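## Task

Take the foam block off the desk and put it on the counter, without knocking any desk carton onto the floor and without the robot toppling or being left tilted.

## Robot and tools

ROBOT. A four-wheel base where every wheel steers and drives (0.76 m long, 0.64 m wide) carries a Z-folding body (ankle, knee, waist), a chest with two 7-joint arms, parallel-jaw grippers and a head with a camera. Cameras: head_camera (672x420), left_wrist_camera and right_wrist_camera (644x532). Arm joints move at most 0.5 rad/s. A mirrored arm posture flips the sign of joints 1, 3, 5 and 7.

FRAMES. Base frame, in metres: origin on the floor below the base's turning centre, x ahead, y to the robot's left, z up. Hand points (left_hand, right_hand) are where the closed pads meet; fingers point along the hand's z axis and close along its y. The odometry frame is the base frame as it was when the scene began; base_odometry counts wheel turns only, so slip looks like travel. turned_by_wheels and turned_by_imu are rad since the last result, left positive. base_tilt is in degrees (forward/right positive, about 2 degrees bias).

move. One action per call, plus optional "cameras" (list of head_camera, left_wrist_camera, right_wrist_camera, or "all"; empty list = none). Allowed actions: "base" and/or "joints" (optionally with "speeds" or "min_time_s"); or "target" alone or with "min_time_s"; or "where" alone. No action: just state and images (and the scene number).
- "base": exactly one key, a relative offset from where the base last reported itself: translate_m (m, + forward, -4.5 to 4.5), strafe_m (m, + left, -4.5 to 4.5) or rotate_rad (rad, + counter-clockwise from above, -3.2 to 3.2). Wheels re-aim first (about 0.5 s, up to 1.1 s). The base does not stop on contact; it stalls or spins.
- "joints": a dictionary of absolute joint angles in rad by name, only the ones you want to move. Ranges: body_ankle_rad -1.082..0, body_knee_rad 0..2.653, body_waist_pitch_rad -1.907..1.039, body_waist_roll_rad and body_waist_yaw_rad ±0.436 and ±3.045, arm joint1/3/5 ±3.071, joint2 ±2.059, joint4 -2.495..1.012, joint6 ±1.012, joint7 ±1.535 (|j6|+|j7| at most 1.87), grippers -0.91 (shut) to 0 (open; pads 0.090 m apart, about 0.050 m at -0.45), head_yaw_rad ±1.57, head_roll_rad ±0.349, head_pitch_rad ±0.523 (+ looks down). Body postures as (ankle, knee, waist pitch): stand -0.8636, 1.434, -0.6306; tall -0.2, 0.4, -0.2; low -1, 2.3, -1.3; bow -0.9, 1.3, 0.2; lean -0.8636, 1.434, -0.194; stoop -0.4, 0.7, 0.2. Left arm rest: 1.759, -1.166, -1.575, -1.764, -0.427, 0, 0; left fold: 2.445, -1.518, -1.534, -2.102, -0.31, 0.586, 0.209.
- "speeds": per-motion top speed for this action: base translate/strafe 0.04-1.4 m/s, rotate 0.1-1.78 rad/s; body joints 0.1-1.21 rad/s (slowest given applies to all five); head 0.3-2.5 rad/s; grippers 0.1-8.5 rad/s. "min_time_s" (0.1-8) sets a floor on arm and head motion time.
- "target": one hand's absolute pose in the base frame: side ("left"/"right"), x, y, z in m (-3 to 3), pitch_deg (-30 to 95; 90 fingers down, 0 level), heading_deg (0 fingers forward, + counter-clockwise), optional roll_deg (0 or 180 picks which way the wrist camera side faces; omitted leaves the jaw line level), optional arc true to permit a checked curved path. Heading and roll are -360 to 360. Body stays still. The whole path is checked first; long targets may return "short (part of ...)": repeat the call.
- "where": list of 1-12 [u, v] pixels in the latest full head_camera image; returns base-frame points from the depth camera, or "no place". Re-take a picture after any head or base motion. No readings under 0.32 m, near edges, or through clear things.

wait: seconds 0-10, optional cameras. zoom_image: camera plus region [x0, y0, x1, y1] of that camera's newest image, at most 504x504. read_manual: licence texts only. finished_scene: scene number; ends the scene and the goal must hold unaided; after ending scene 1, make no further calls in that reply.

RESULTS. "move" reads done or the worst status. Statuses: done, off_target (may still push), contact_stop and time_out (the whole arm or body group halts and forgets its target), not_followed ("joint command not followed" or "pose unreachable" from the self-collision check), refused (nothing moved; later move/wait/finished_scene calls in that reply are skipped). Hand statuses: reached (within 10 mm and 2 degrees), short (with the error), refused. A hand that rests short of its goal while holding something is being held back by a surface. arms_held 1 means collision detection froze both arms; arm commands are refused until the load is removed (move base or body, lower the object, or open the gripper). A MOTOR HOT line warns of heating; an OVER-TEMPERATURE FAULT stops that arm for 30-60 s. A TORQUE FAULT stops an arm for 10 s.

CAUTIONS. Keep weight over the wheels: from stand never set ankle or knee alone to 0. Don't drive bent past bow, in stoop with both arms out, or with a heavy load far out. Fold the unused arm before nearing furniture, and fold/unfold away from it. Never let the arms hit or press each other. Avoid hard pushes on furniture, drops from height, releasing moving objects, and shoving cartons off the desk. Around 0.6 kg in a level hand can trigger a hold; carry heavier things fingers-down. Loads sag the hand about 0.02 m per kg. Objects dropped near the body can land in the base's trough.

Each tool is called as name(argument=value, ...), one argument or row to a line, values as JSON.

## Session

move(
  joints={"body_ankle_rad":-0.2,"body_knee_rad":0.4,"body_waist_pitch_rad":-0.1,"head_yaw_rad":-1.2},
  speeds={"body_ankle_rad":0.6,"body_knee_rad":0.6,"body_waist_pitch_rad":0.6,"head_yaw_rad":2},
  cameras=["head_camera"],
)

move(
  joints={"head_yaw_rad":1.2},
  speeds={"head_yaw_rad":2},
  cameras=["head_camera"],
)

Scene clock: 2.87 s.
Joint torques (N m): left_arm=[-12.91 10.24 -5.76 -14.19 0.15 -2.52 0.01] | right_arm=[9.92 7.59 5.51 -14.09 -0.09 -2.34 0.04]
move: done
base_odometry: x=+0.000 y=+0.000 heading=+0.000
turned_by_wheels: +0.000
turned_by_imu: +0.000
base_tilt: forward=+0.2 right=+0.9
base_status: not commanded
joint_positions: body_ankle_rad=-0.200 body_knee_rad=+0.400 body_waist_pitch_rad=-0.100 body_waist_roll_rad=+0.000 body_waist_yaw_rad=+0.000 left_arm_joint1_rad=+1.723 left_arm_joint2_rad=-1.172 left_arm_joint3_rad=-1.590 left_arm_joint4_rad=-1.792 left_arm_joint5_rad=-0.442 left_arm_joint6_rad=-0.013 left_arm_joint7_rad=+0.012 left_gripper_rad=+0.000 right_arm_joint1_rad=-1.808 right_arm_joint2_rad=-1.183 right_arm_joint3_rad=+1.530 right_arm_joint4_rad=-1.729 right_arm_joint5_rad=+0.421 right_arm_joint6_rad=+0.076 right_arm_joint7_rad=+0.011 right_gripper_rad=+0.000 head_yaw_rad=-1.200 head_roll_rad=+0.000 head_pitch_rad=+0.000
joint_status: all done
arms_held: 0
arms_held_load: -
chest: x=+0.1516 y=+0.0000 z=+1.3645 quat_wxyz=(+0.999, +0.000, +0.050, +0.000) (m; base frame)
head_camera_pose: x=+0.2367 y=-0.0830 z=+1.7228 quat_wxyz=(+0.051, -0.193, +0.814, -0.545) (m; base frame)
left_hand: x=+0.7153 y=+0.3243 z=+1.0663 quat_wxyz=(+0.037, +0.717, -0.002, +0.696) pitch_deg=+1.6 heading_deg=-3.2 roll_deg=+177.1 fingers_toward=(+1.00, -0.06, -0.03) jaws_along=(-0.05, -1.00, +0.05) (m; base frame)
right_hand: x=+0.6703 y=-0.2948 z=+0.9448 quat_wxyz=(+0.055, -0.798, -0.019, -0.599) pitch_deg=+16.0 heading_deg=+6.6 roll_deg=+183.8 fingers_toward=(+0.95, +0.11, -0.28) jaws_along=(+0.10, -0.99, -0.06) (m; base frame)
pictures: head_camera
camera_calibration:
head_camera: T_world_to_cam=[[-0.919961, -0.370513, 0.128026, -0.0335542], [-0.259609, 0.331132, -0.907168, 1.65185], [0.293725, -0.867797, -0.400818, 0.549028], [0, 0, 0, 1]] pos_world=[0.236703, -0.0829685, 1.72286]

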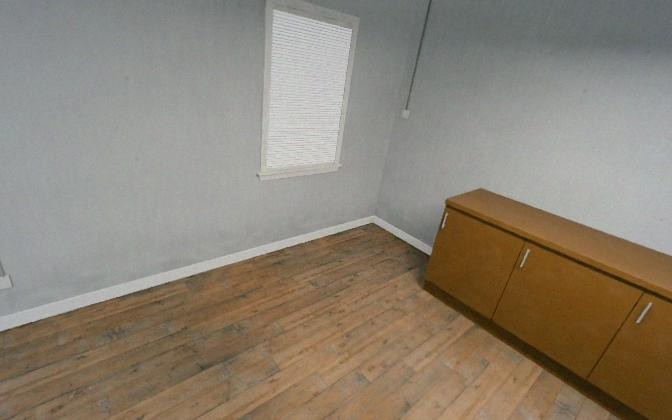

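Scene clock: 4.60 s.
Joint torques (N m): left_arm=[-12.68 10.01 -5.67 -14.02 -0.01 -2.53 0.04] | right_arm=[9.94 7.13 5.62 -13.89 0.08 -2.3 0.06]
move: done
base_odometry: x=+0.000 y=+0.000 heading=+0.000
turned_by_wheels: +0.000
turned_by_imu: +0.000
base_tilt: forward=+0.2 right=+0.9
base_status: not commanded
joint_positions: body_ankle_rad=-0.200 body_knee_rad=+0.400 body_waist_pitch_rad=-0.100 body_waist_roll_rad=+0.000 body_waist_yaw_rad=+0.000 left_arm_joint1_rad=+1.723 left_arm_joint2_rad=-1.172 left_arm_joint3_rad=-1.590 left_arm_joint4_rad=-1.792 left_arm_joint5_rad=-0.442 left_arm_joint6_rad=-0.013 left_arm_joint7_rad=+0.012 left_gripper_rad=+0.000 right_arm_joint1_rad=-1.808 right_arm_joint2_rad=-1.183 right_arm_joint3_rad=+1.530 right_arm_joint4_rad=-1.729 right_arm_joint5_rad=+0.421 right_arm_joint6_rad=+0.076 right_arm_joint7_rad=+0.011 right_gripper_rad=+0.000 head_yaw_rad=+1.200 head_roll_rad=+0.000 head_pitch_rad=+0.000
joint_status: all done
arms_held: 0
arms_held_load: -
chest: x=+0.1516 y=+0.0000 z=+1.3645 quat_wxyz=(+0.999, +0.000, +0.050, +0.000) (m; base frame)
head_camera_pose: x=+0.1854 y=+0.1030 z=+1.7280 quat_wxyz=(+0.542, -0.821, +0.166, -0.075) (m; base frame)
left_hand: x=+0.7153 y=+0.3243 z=+1.0663 quat_wxyz=(+0.037, +0.717, -0.002, +0.696) pitch_deg=+1.6 heading_deg=-3.2 roll_deg=+177.1 fingers_toward=(+1.00, -0.06, -0.03) jaws_along=(-0.05, -1.00, +0.05) (m; base frame)
right_hand: x=+0.6703 y=-0.2948 z=+0.9448 quat_wxyz=(+0.055, -0.798, -0.019, -0.599) pitch_deg=+16.0 heading_deg=+6.6 roll_deg=+183.8 fingers_toward=(+0.95, +0.11, -0.28) jaws_along=(+0.10, -0.99, -0.06) (m; base frame)
pictures: head_camera
camera_calibration:
head_camera: T_world_to_cam=[[0.933716, -0.353355, -0.0575792, -0.0372149], [-0.191732, -0.35771, -0.913938, 1.65164], [0.302348, 0.864398, -0.401749, 0.549088], [0, 0, 0, 1]] pos_world=[0.185404, 0.103029, 1.72795]

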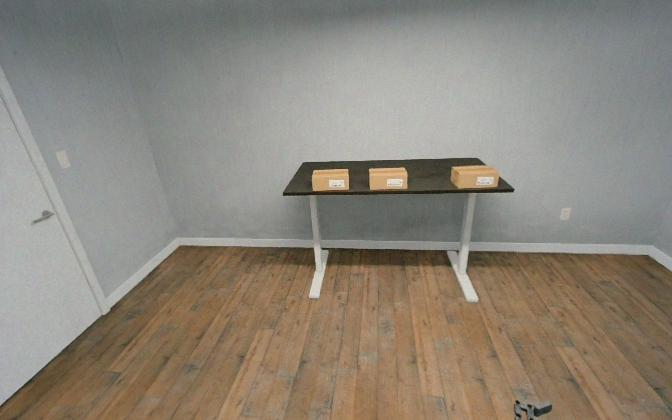

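move(
  where=[
    [290, 194],
    [508, 190],
    [332, 190],
    [388, 187],
    [474, 186],
    [405, 194],
  ],
)

zoom_image(
  camera="head_camera",
  region=[280, 140, 520, 210],
)

Scene clock: 5.63 s.
Joint torques (N m): left_arm=[-12.77 10.19 -5.74 -14.12 0.09 -2.46 0.02] | right_arm=[10.4 7.62 5.58 -14.28 -0.03 -2.21 0.03]
base_odometry: x=+0.000 y=+0.000 heading=+0.000
turned_by_wheels: +0.000
turned_by_imu: +0.000
base_tilt: forward=+0.3 right=+0.8
where, head_camera: pixel (290, 194): x +0.578, y +2.140, z +0.964; pixel (508, 190): x +1.847, y +1.524, z +0.958; pixel (332, 190): x +0.841, y +2.024, z +0.982; pixel (388, 187): x +1.174, y +1.860, z +0.995; pixel (474, 186): x +1.671, y +1.631, z +0.984; pixel (405, 194): x +1.690, y +2.463, z +0.643. By the robot's depth camera.
base_status: not commanded
joint_positions: body_ankle_rad=-0.200 body_knee_rad=+0.400 body_waist_pitch_rad=-0.100 body_waist_roll_rad=+0.000 body_waist_yaw_rad=+0.000 left_arm_joint1_rad=+1.723 left_arm_joint2_rad=-1.172 left_arm_joint3_rad=-1.590 left_arm_joint4_rad=-1.792 left_arm_joint5_rad=-0.442 left_arm_joint6_rad=-0.013 left_arm_joint7_rad=+0.012 left_gripper_rad=+0.000 right_arm_joint1_rad=-1.808 right_arm_joint2_rad=-1.183 right_arm_joint3_rad=+1.530 right_arm_joint4_rad=-1.729 right_arm_joint5_rad=+0.421 right_arm_joint6_rad=+0.076 right_arm_joint7_rad=+0.011 right_gripper_rad=+0.000 head_yaw_rad=+1.200 head_roll_rad=+0.000 head_pitch_rad=+0.000
joint_status: all done
arms_held: 0
arms_held_load: -
chest: x=+0.1516 y=+0.0000 z=+1.3645 quat_wxyz=(+0.999, +0.000, +0.050, +0.000) (m; base frame)
head_camera_pose: x=+0.1854 y=+0.1030 z=+1.7280 quat_wxyz=(+0.542, -0.821, +0.166, -0.075) (m; base frame)
left_hand: x=+0.7153 y=+0.3243 z=+1.0663 quat_wxyz=(+0.037, +0.717, -0.002, +0.696) pitch_deg=+1.6 heading_deg=-3.2 roll_deg=+177.1 fingers_toward=(+1.00, -0.06, -0.03) jaws_along=(-0.05, -1.00, +0.05) (m; base frame)
right_hand: x=+0.6703 y=-0.2948 z=+0.9448 quat_wxyz=(+0.055, -0.798, -0.019, -0.599) pitch_deg=+16.0 heading_deg=+6.6 roll_deg=+183.8 fingers_toward=(+0.95, +0.11, -0.28) jaws_along=(+0.10, -0.99, -0.06) (m; base frame)
pictures: none

Scaled by 2.100.
This view is cut from an older image: the scene may have changed since it was taken.

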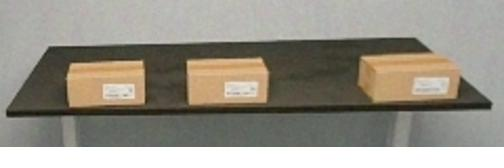

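move(
  base={"rotate_rad": 1.13},
  joints={"head_yaw_rad":0,"head_pitch_rad":0.15,"left_arm_joint1_rad":2.445,"left_arm_joint2_rad":-1.518,"left_arm_joint3_rad":-1.534,"left_arm_joint4_rad":-2.102,"left_arm_joint5_rad":-0.31,"left_arm_joint6_rad":0.586,"left_arm_joint7_rad":0.209,"right_arm_joint1_rad":-1.871,"right_arm_joint2_rad":1.436,"right_arm_joint3_rad":2.044,"right_arm_joint4_rad":-1.66,"right_arm_joint5_rad":0.635,"right_arm_joint6_rad":-0.912,"right_arm_joint7_rad":0.855},
)

move(
  base={"translate_m": 1.0},
  speeds={"translate_m":0.8},
  cameras=["head_camera"],
)

Scene clock: 14.00 s.
Joint torques (N m): left_arm=[6.34 -0.12 0.35 -13 0.39 -1 0.18] | right_arm=[22.86 -2.23 4.03 12.4 0.31 -0.31 0.34]
move: done
base_odometry: x=+0.000 y=+0.000 heading=+1.130
turned_by_wheels: +1.130
turned_by_imu: +1.122
base_tilt: forward=+0.2 right=+0.8
base_status: done
joint_positions: body_ankle_rad=-0.200 body_knee_rad=+0.400 body_waist_pitch_rad=-0.100 body_waist_roll_rad=+0.000 body_waist_yaw_rad=+0.000 left_arm_joint1_rad=+2.445 left_arm_joint2_rad=-1.516 left_arm_joint3_rad=-1.534 left_arm_joint4_rad=-2.101 left_arm_joint5_rad=-0.311 left_arm_joint6_rad=+0.585 left_arm_joint7_rad=+0.208 left_gripper_rad=+0.000 right_arm_joint1_rad=-1.869 right_arm_joint2_rad=+1.434 right_arm_joint3_rad=+2.044 right_arm_joint4_rad=-1.661 right_arm_joint5_rad=+0.634 right_arm_joint6_rad=-0.911 right_arm_joint7_rad=+0.854 right_gripper_rad=+0.000 head_yaw_rad=+0.000 head_roll_rad=+0.000 head_pitch_rad=+0.150
joint_status: all done
arms_held: 0
arms_held_load: -
chest: x=+0.1516 y=+0.0000 z=+1.3645 quat_wxyz=(+0.999, +0.000, +0.050, +0.000) (m; base frame)
head_camera_pose: x=+0.2878 y=+0.0277 z=+1.7020 quat_wxyz=(+0.314, -0.641, +0.619, -0.328) (m; base frame)
left_hand: x=+0.3465 y=+0.2405 z=+0.7755 quat_wxyz=(+0.025, +0.963, +0.097, +0.251) pitch_deg=+60.7 heading_deg=+0.0 roll_deg=+168.5 fingers_toward=(+0.49, +0.00, -0.87) jaws_along=(+0.17, -0.98, +0.10) (m; base frame)
right_hand: x=+0.5508 y=-0.1300 z=+1.2219 quat_wxyz=(-0.020, -0.001, -1.000, -0.002) pitch_deg=+87.7 heading_deg=-0.1 roll_deg=+0.0 fingers_toward=(+0.04, +0.00, -1.00) jaws_along=(+0.00, +1.00, +0.00) (m; base frame)
pictures: none

Scene clock: 18.67 s.
Joint torques (N m): left_arm=[6.62 0.28 0.07 -12.28 0.48 -1.1 0.14] | right_arm=[24.39 -2.78 4.26 11.85 0.27 -0.08 0.09]
move: done
base_odometry: x=+0.424 y=+0.905 heading=+1.131
turned_by_wheels: +0.002
turned_by_imu: +0.000
base_tilt: forward=+0.2 right=+0.9
base_status: done
joint_positions: body_ankle_rad=-0.200 body_knee_rad=+0.400 body_waist_pitch_rad=-0.100 body_waist_roll_rad=+0.000 body_waist_yaw_rad=+0.000 left_arm_joint1_rad=+2.444 left_arm_joint2_rad=-1.516 left_arm_joint3_rad=-1.534 left_arm_joint4_rad=-2.102 left_arm_joint5_rad=-0.311 left_arm_joint6_rad=+0.585 left_arm_joint7_rad=+0.208 left_gripper_rad=+0.000 right_arm_joint1_rad=-1.872 right_arm_joint2_rad=+1.434 right_arm_joint3_rad=+2.044 right_arm_joint4_rad=-1.660 right_arm_joint5_rad=+0.634 right_arm_joint6_rad=-0.912 right_arm_joint7_rad=+0.854 right_gripper_rad=+0.000 head_yaw_rad=+0.000 head_roll_rad=+0.000 head_pitch_rad=+0.150
joint_status: not commanded
arms_held: 0
arms_held_load: -
chest: x=+0.1518 y=+0.0000 z=+1.3644 quat_wxyz=(+0.999, +0.000, +0.050, +0.000) (m; base frame)
head_camera_pose: x=+0.2881 y=+0.0277 z=+1.7019 quat_wxyz=(+0.313, -0.641, +0.619, -0.328) (m; base frame)
left_hand: x=+0.3475 y=+0.2403 z=+0.7761 quat_wxyz=(+0.026, +0.963, +0.097, +0.252) pitch_deg=+60.6 heading_deg=-0.1 roll_deg=+168.5 fingers_toward=(+0.49, +0.00, -0.87) jaws_along=(+0.17, -0.98, +0.10) (m; base frame)
right_hand: x=+0.5505 y=-0.1299 z=+1.2205 quat_wxyz=(-0.018, -0.001, -1.000, -0.002) pitch_deg=+87.9 heading_deg=-0.1 roll_deg=+0.0 fingers_toward=(+0.04, +0.00, -1.00) jaws_along=(+0.00, +1.00, +0.00) (m; base frame)
pictures: head_camera
camera_calibration:
head_camera: T_world_to_cam=[[0.0179064, -0.999316, 0.0323612, -0.0326095], [-0.587966, -0.0367031, -0.808053, 1.54567], [0.808688, -0.00455795, -0.58822, 0.768268], [0, 0, 0, 1]] pos_world=[0.288096, 0.0276454, 1.70195]

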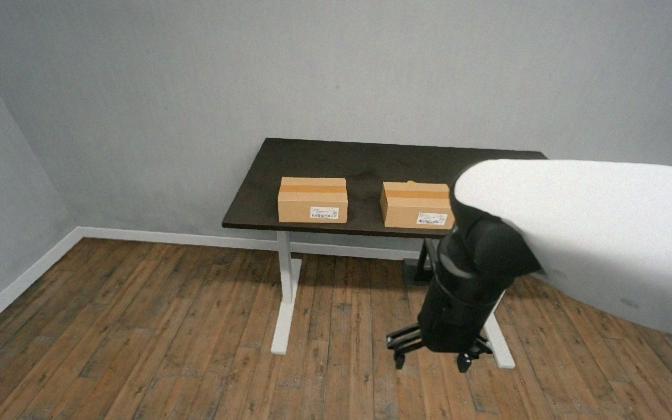

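zoom_image(
  camera="head_camera",
  region=[370, 165, 460, 240],
)

move(
  where=[
    [411, 182],
    [413, 186],
    [414, 193],
    [225, 224],
    [412, 232],
    [390,200],
  ],
)

Scaled by 5.600.

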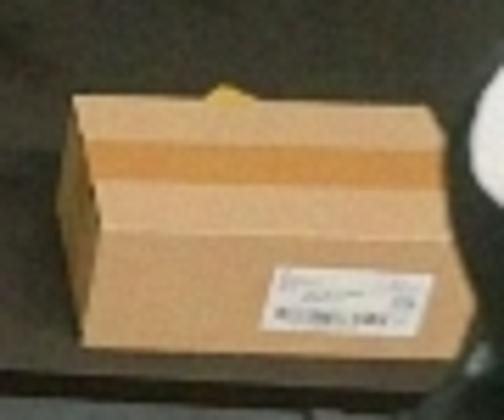

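Scene clock: 19.57 s.
Joint torques (N m): left_arm=[6.99 0.2 0.08 -12.24 0.4 -1.07 0.14] | right_arm=[24.77 -2.12 4.04 12.14 -0.03 -0.14 0.16]
base_odometry: x=+0.424 y=+0.905 heading=+1.131
turned_by_wheels: +0.000
turned_by_imu: +0.000
base_tilt: forward=+0.2 right=+0.9
where, head_camera: pixel (411, 182): no place (The depth camera has no reading there.); pixel (413, 186): no place (The depth camera has no reading there.); pixel (414, 193): no place (The depth camera has no reading there.); pixel (225, 224): x +1.191, y +0.420, z +0.962; pixel (412, 232): no place (The depth camera has no reading there.); pixel (390, 200): x +1.236, y -0.170, z +1.063. By the robot's depth camera.
base_status: done
joint_positions: body_ankle_rad=-0.200 body_knee_rad=+0.400 body_waist_pitch_rad=-0.100 body_waist_roll_rad=+0.000 body_waist_yaw_rad=+0.000 left_arm_joint1_rad=+2.444 left_arm_joint2_rad=-1.516 left_arm_joint3_rad=-1.534 left_arm_joint4_rad=-2.102 left_arm_joint5_rad=-0.311 left_arm_joint6_rad=+0.585 left_arm_joint7_rad=+0.208 left_gripper_rad=+0.000 right_arm_joint1_rad=-1.872 right_arm_joint2_rad=+1.434 right_arm_joint3_rad=+2.044 right_arm_joint4_rad=-1.660 right_arm_joint5_rad=+0.634 right_arm_joint6_rad=-0.912 right_arm_joint7_rad=+0.854 right_gripper_rad=+0.000 head_yaw_rad=+0.000 head_roll_rad=+0.000 head_pitch_rad=+0.150
joint_status: not commanded
arms_held: 0
arms_held_load: -
chest: x=+0.1518 y=+0.0000 z=+1.3644 quat_wxyz=(+0.999, +0.000, +0.050, +0.000) (m; base frame)
head_camera_pose: x=+0.2881 y=+0.0277 z=+1.7019 quat_wxyz=(+0.313, -0.641, +0.619, -0.328) (m; base frame)
left_hand: x=+0.3475 y=+0.2403 z=+0.7761 quat_wxyz=(+0.026, +0.963, +0.097, +0.252) pitch_deg=+60.6 heading_deg=-0.1 roll_deg=+168.5 fingers_toward=(+0.49, +0.00, -0.87) jaws_along=(+0.17, -0.98, +0.10) (m; base frame)
right_hand: x=+0.5505 y=-0.1299 z=+1.2205 quat_wxyz=(-0.018, -0.001, -1.000, -0.002) pitch_deg=+87.9 heading_deg=-0.1 roll_deg=+0.0 fingers_toward=(+0.04, +0.00, -1.00) jaws_along=(+0.00, +1.00, +0.00) (m; base frame)
pictures: none

move(
  base={"strafe_m": -0.16},
  joints={"head_pitch_rad":0.3},
)

move(
  base={"translate_m": 0.8},
  cameras=["head_camera","right_wrist_camera"],
)

Scene clock: 23.83 s.
Joint torques (N m): left_arm=[6.66 1.46 -0.1 -12.3 0.51 -1.08 0.03] | right_arm=[24.35 -2.25 4.18 12.02 0.26 -0.22 -0.04]
move: done
base_odometry: x=+0.569 y=+0.837 heading=+1.130
turned_by_wheels: -0.001
turned_by_imu: -0.003
base_tilt: forward=+0.2 right=+0.8
base_status: done
joint_positions: body_ankle_rad=-0.200 body_knee_rad=+0.400 body_waist_pitch_rad=-0.100 body_waist_roll_rad=+0.000 body_waist_yaw_rad=+0.000 left_arm_joint1_rad=+2.444 left_arm_joint2_rad=-1.519 left_arm_joint3_rad=-1.534 left_arm_joint4_rad=-2.102 left_arm_joint5_rad=-0.311 left_arm_joint6_rad=+0.585 left_arm_joint7_rad=+0.208 left_gripper_rad=+0.000 right_arm_joint1_rad=-1.872 right_arm_joint2_rad=+1.435 right_arm_joint3_rad=+2.044 right_arm_joint4_rad=-1.660 right_arm_joint5_rad=+0.635 right_arm_joint6_rad=-0.912 right_arm_joint7_rad=+0.855 right_gripper_rad=+0.000 head_yaw_rad=+0.000 head_roll_rad=+0.000 head_pitch_rad=+0.300
joint_status: all done
arms_held: 0
arms_held_load: -
chest: x=+0.1518 y=+0.0000 z=+1.3644 quat_wxyz=(+0.999, +0.000, +0.050, +0.000) (m; base frame)
head_camera_pose: x=+0.2987 y=+0.0276 z=+1.6830 quat_wxyz=(+0.266, -0.664, +0.641, -0.279) (m; base frame)
left_hand: x=+0.3471 y=+0.2397 z=+0.7760 quat_wxyz=(+0.026, +0.962, +0.098, +0.252) pitch_deg=+60.7 heading_deg=-0.1 roll_deg=+168.3 fingers_toward=(+0.49, +0.00, -0.87) jaws_along=(+0.18, -0.98, +0.10) (m; base frame)
right_hand: x=+0.5503 y=-0.1302 z=+1.2204 quat_wxyz=(-0.018, -0.001, -1.000, -0.002) pitch_deg=+87.9 heading_deg=-0.1 roll_deg=+0.0 fingers_toward=(+0.04, +0.00, -1.00) jaws_along=(+0.00, +1.00, +0.00) (m; base frame)
pictures: none

Scene clock: 28.43 s.
Joint torques (N m): left_arm=[6.41 1.55 -0.02 -12.41 0.33 -1.08 0.03] | right_arm=[24.97 -2.46 3.98 12.25 0.11 -0.06 0.04]
move: done
base_odometry: x=+0.907 y=+1.563 heading=+1.133
turned_by_wheels: +0.002
turned_by_imu: +0.004
base_tilt: forward=+0.3 right=+0.8
base_status: done
joint_positions: body_ankle_rad=-0.200 body_knee_rad=+0.400 body_waist_pitch_rad=-0.100 body_waist_roll_rad=+0.000 body_waist_yaw_rad=+0.000 left_arm_joint1_rad=+2.444 left_arm_joint2_rad=-1.519 left_arm_joint3_rad=-1.534 left_arm_joint4_rad=-2.102 left_arm_joint5_rad=-0.311 left_arm_joint6_rad=+0.585 left_arm_joint7_rad=+0.208 left_gripper_rad=+0.000 right_arm_joint1_rad=-1.872 right_arm_joint2_rad=+1.435 right_arm_joint3_rad=+2.044 right_arm_joint4_rad=-1.660 right_arm_joint5_rad=+0.635 right_arm_joint6_rad=-0.912 right_arm_joint7_rad=+0.855 right_gripper_rad=+0.000 head_yaw_rad=+0.000 head_roll_rad=+0.000 head_pitch_rad=+0.300
joint_status: not commanded
arms_held: 0
arms_held_load: -
chest: x=+0.1518 y=+0.0000 z=+1.3644 quat_wxyz=(+0.999, +0.000, +0.050, +0.000) (m; base frame)
head_camera_pose: x=+0.2987 y=+0.0276 z=+1.6830 quat_wxyz=(+0.266, -0.664, +0.641, -0.279) (m; base frame)
left_hand: x=+0.3471 y=+0.2397 z=+0.7759 quat_wxyz=(+0.026, +0.962, +0.098, +0.252) pitch_deg=+60.7 heading_deg=-0.1 roll_deg=+168.3 fingers_toward=(+0.49, +0.00, -0.87) jaws_along=(+0.18, -0.98, +0.10) (m; base frame)
right_hand: x=+0.5504 y=-0.1301 z=+1.2205 quat_wxyz=(-0.018, -0.001, -1.000, -0.002) pitch_deg=+87.9 heading_deg=-0.1 roll_deg=+0.0 fingers_toward=(+0.04, +0.00, -1.00) jaws_along=(+0.00, +1.00, +0.00) (m; base frame)
pictures: head_camera, right_wrist_camera
camera_calibration:
head_camera: T_world_to_cam=[[0.0223286, -0.999327, 0.0291088, -0.0281327], [-0.702141, -0.0364018, -0.711106, 1.40754], [0.711687, -0.00456046, -0.702482, 0.969776], [0, 0, 0, 1]] pos_world=[0.29874, 0.0275457, 1.68298]
right_wrist_camera: T_world_to_cam=[[0.0182218, -0.999793, 0.00910306, -0.156204], [-0.873782, -0.0114985, 0.486182, -0.107364], [-0.485977, -0.0168132, -0.87381, 1.47], [0, 0, 0, 1]] pos_world=[0.623418, -0.132691, 1.33812]

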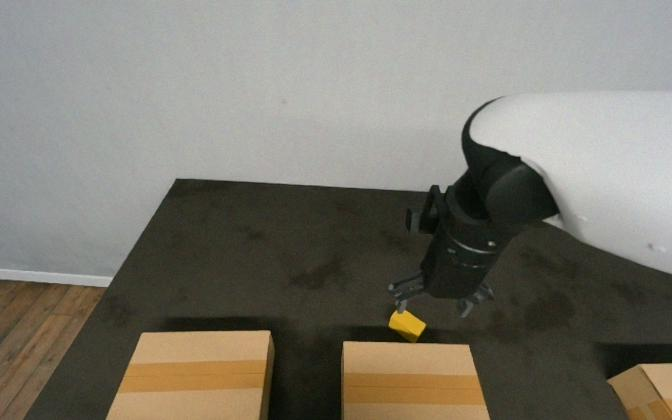

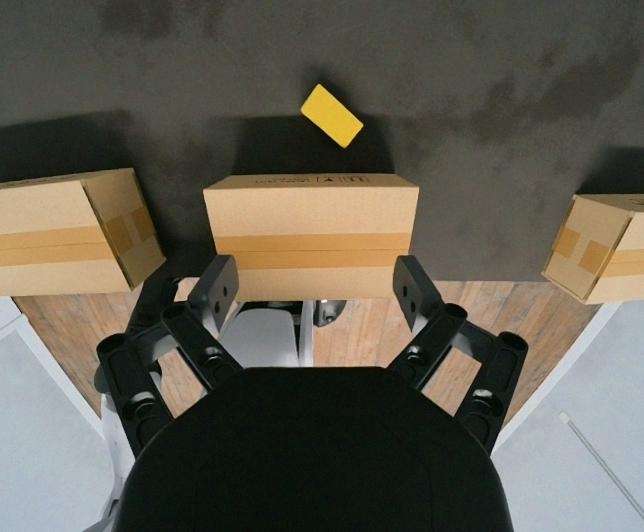

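move(
  where=[
    [406, 323],
    [412, 333],
    [395,326],
  ],
)

move(
  target={"side":"right","x":0.638,"y":-0.148,"z":1.1,"pitch_deg":88,"heading_deg":48},
  cameras=["right_wrist_camera"],
)

Scene clock: 30.23 s.
Joint torques (N m): left_arm=[6.67 1.39 -0.01 -12.29 0.3 -1.11 0.02] | right_arm=[24.41 -2.89 4.18 12.07 -0.08 -0.16 -0.06]
base_odometry: x=+0.907 y=+1.563 heading=+1.133
turned_by_wheels: +0.000
turned_by_imu: +0.000
base_tilt: forward=+0.2 right=+0.8
where, head_camera: pixel (406, 323): x +0.635, y -0.142, z +1.005; pixel (412, 333): x +0.615, y -0.153, z +0.998; pixel (395, 326): x +0.640, y -0.122, z +0.978. By the robot's depth camera.
base_status: done
joint_positions: body_ankle_rad=-0.200 body_knee_rad=+0.400 body_waist_pitch_rad=-0.100 body_waist_roll_rad=+0.000 body_waist_yaw_rad=+0.000 left_arm_joint1_rad=+2.444 left_arm_joint2_rad=-1.519 left_arm_joint3_rad=-1.534 left_arm_joint4_rad=-2.102 left_arm_joint5_rad=-0.311 left_arm_joint6_rad=+0.585 left_arm_joint7_rad=+0.208 left_gripper_rad=+0.000 right_arm_joint1_rad=-1.872 right_arm_joint2_rad=+1.435 right_arm_joint3_rad=+2.044 right_arm_joint4_rad=-1.660 right_arm_joint5_rad=+0.635 right_arm_joint6_rad=-0.912 right_arm_joint7_rad=+0.855 right_gripper_rad=+0.000 head_yaw_rad=+0.000 head_roll_rad=+0.000 head_pitch_rad=+0.300
joint_status: not commanded
arms_held: 0
arms_held_load: -
chest: x=+0.1518 y=+0.0000 z=+1.3644 quat_wxyz=(+0.999, +0.000, +0.050, +0.000) (m; base frame)
head_camera_pose: x=+0.2987 y=+0.0276 z=+1.6830 quat_wxyz=(+0.266, -0.664, +0.641, -0.279) (m; base frame)
left_hand: x=+0.3471 y=+0.2397 z=+0.7759 quat_wxyz=(+0.026, +0.962, +0.098, +0.252) pitch_deg=+60.7 heading_deg=-0.1 roll_deg=+168.3 fingers_toward=(+0.49, +0.00, -0.87) jaws_along=(+0.18, -0.98, +0.10) (m; base frame)
right_hand: x=+0.5504 y=-0.1301 z=+1.2205 quat_wxyz=(-0.018, -0.001, -1.000, -0.002) pitch_deg=+87.9 heading_deg=-0.1 roll_deg=+0.0 fingers_toward=(+0.04, +0.00, -1.00) jaws_along=(+0.00, +1.00, +0.00) (m; base frame)
pictures: none

Scene clock: 30.53 s.
Joint torques (N m): left_arm=[6.63 1.84 -0.13 -12.25 0.29 -1.11 0.12] | right_arm=[24.19 -2.39 4.11 12.01 0.19 -0.11 0.01]
move: refused
base_odometry: x=+0.907 y=+1.563 heading=+1.133
turned_by_wheels: +0.000
turned_by_imu: +0.000
base_tilt: forward=+0.1 right=+0.8
base_status: not commanded
joint_positions: body_ankle_rad=-0.200 body_knee_rad=+0.400 body_waist_pitch_rad=-0.100 body_waist_roll_rad=+0.000 body_waist_yaw_rad=+0.000 left_arm_joint1_rad=+2.444 left_arm_joint2_rad=-1.519 left_arm_joint3_rad=-1.534 left_arm_joint4_rad=-2.102 left_arm_joint5_rad=-0.311 left_arm_joint6_rad=+0.585 left_arm_joint7_rad=+0.208 left_gripper_rad=+0.000 right_arm_joint1_rad=-1.872 right_arm_joint2_rad=+1.435 right_arm_joint3_rad=+2.044 right_arm_joint4_rad=-1.660 right_arm_joint5_rad=+0.635 right_arm_joint6_rad=-0.912 right_arm_joint7_rad=+0.855 right_gripper_rad=+0.000 head_yaw_rad=+0.000 head_roll_rad=+0.000 head_pitch_rad=+0.300
joint_status: not commanded
arms_held: 0
arms_held_load: -
chest: x=+0.1518 y=+0.0000 z=+1.3644 quat_wxyz=(+0.999, +0.000, +0.050, +0.000) (m; base frame)
head_camera_pose: x=+0.2987 y=+0.0276 z=+1.6830 quat_wxyz=(+0.266, -0.664, +0.641, -0.279) (m; base frame)
left_hand: x=+0.3471 y=+0.2397 z=+0.7759 quat_wxyz=(+0.026, +0.962, +0.098, +0.252) pitch_deg=+60.7 heading_deg=-0.1 roll_deg=+168.3 fingers_toward=(+0.49, +0.00, -0.87) jaws_along=(+0.18, -0.98, +0.10) (m; base frame)
right_hand: x=+0.5504 y=-0.1301 z=+1.2205 quat_wxyz=(-0.018, -0.001, -1.000, -0.002) pitch_deg=+87.9 heading_deg=-0.1 roll_deg=+0.0 fingers_toward=(+0.04, +0.00, -1.00) jaws_along=(+0.00, +1.00, +0.00) (m; base frame)
right_hand_status: refused: the straight line brings the right wrist too near the stop that joints 6 and 7 share, 6% of the way. Nothing moved. A checked arc of 3.5 s passes: it swings the hand 6.8 cm off the straight line (up to 5.4 cm forward) and the elbow 12.5 cm from its place (up to 8.6 cm forward, 6.5 cm downward and 6.2 cm to the robot's left), to end with the hand's camera side to the robot's left. The same target with "arc": true plays it.
pictures: right_wrist_camera
camera_calibration:
right_wrist_camera: T_world_to_cam=[[0.0182218, -0.999793, 0.00910306, -0.156204], [-0.873782, -0.0114985, 0.486182, -0.107364], [-0.485977, -0.0168132, -0.87381, 1.47], [0, 0, 0, 1]] pos_world=[0.623418, -0.132691, 1.33812]

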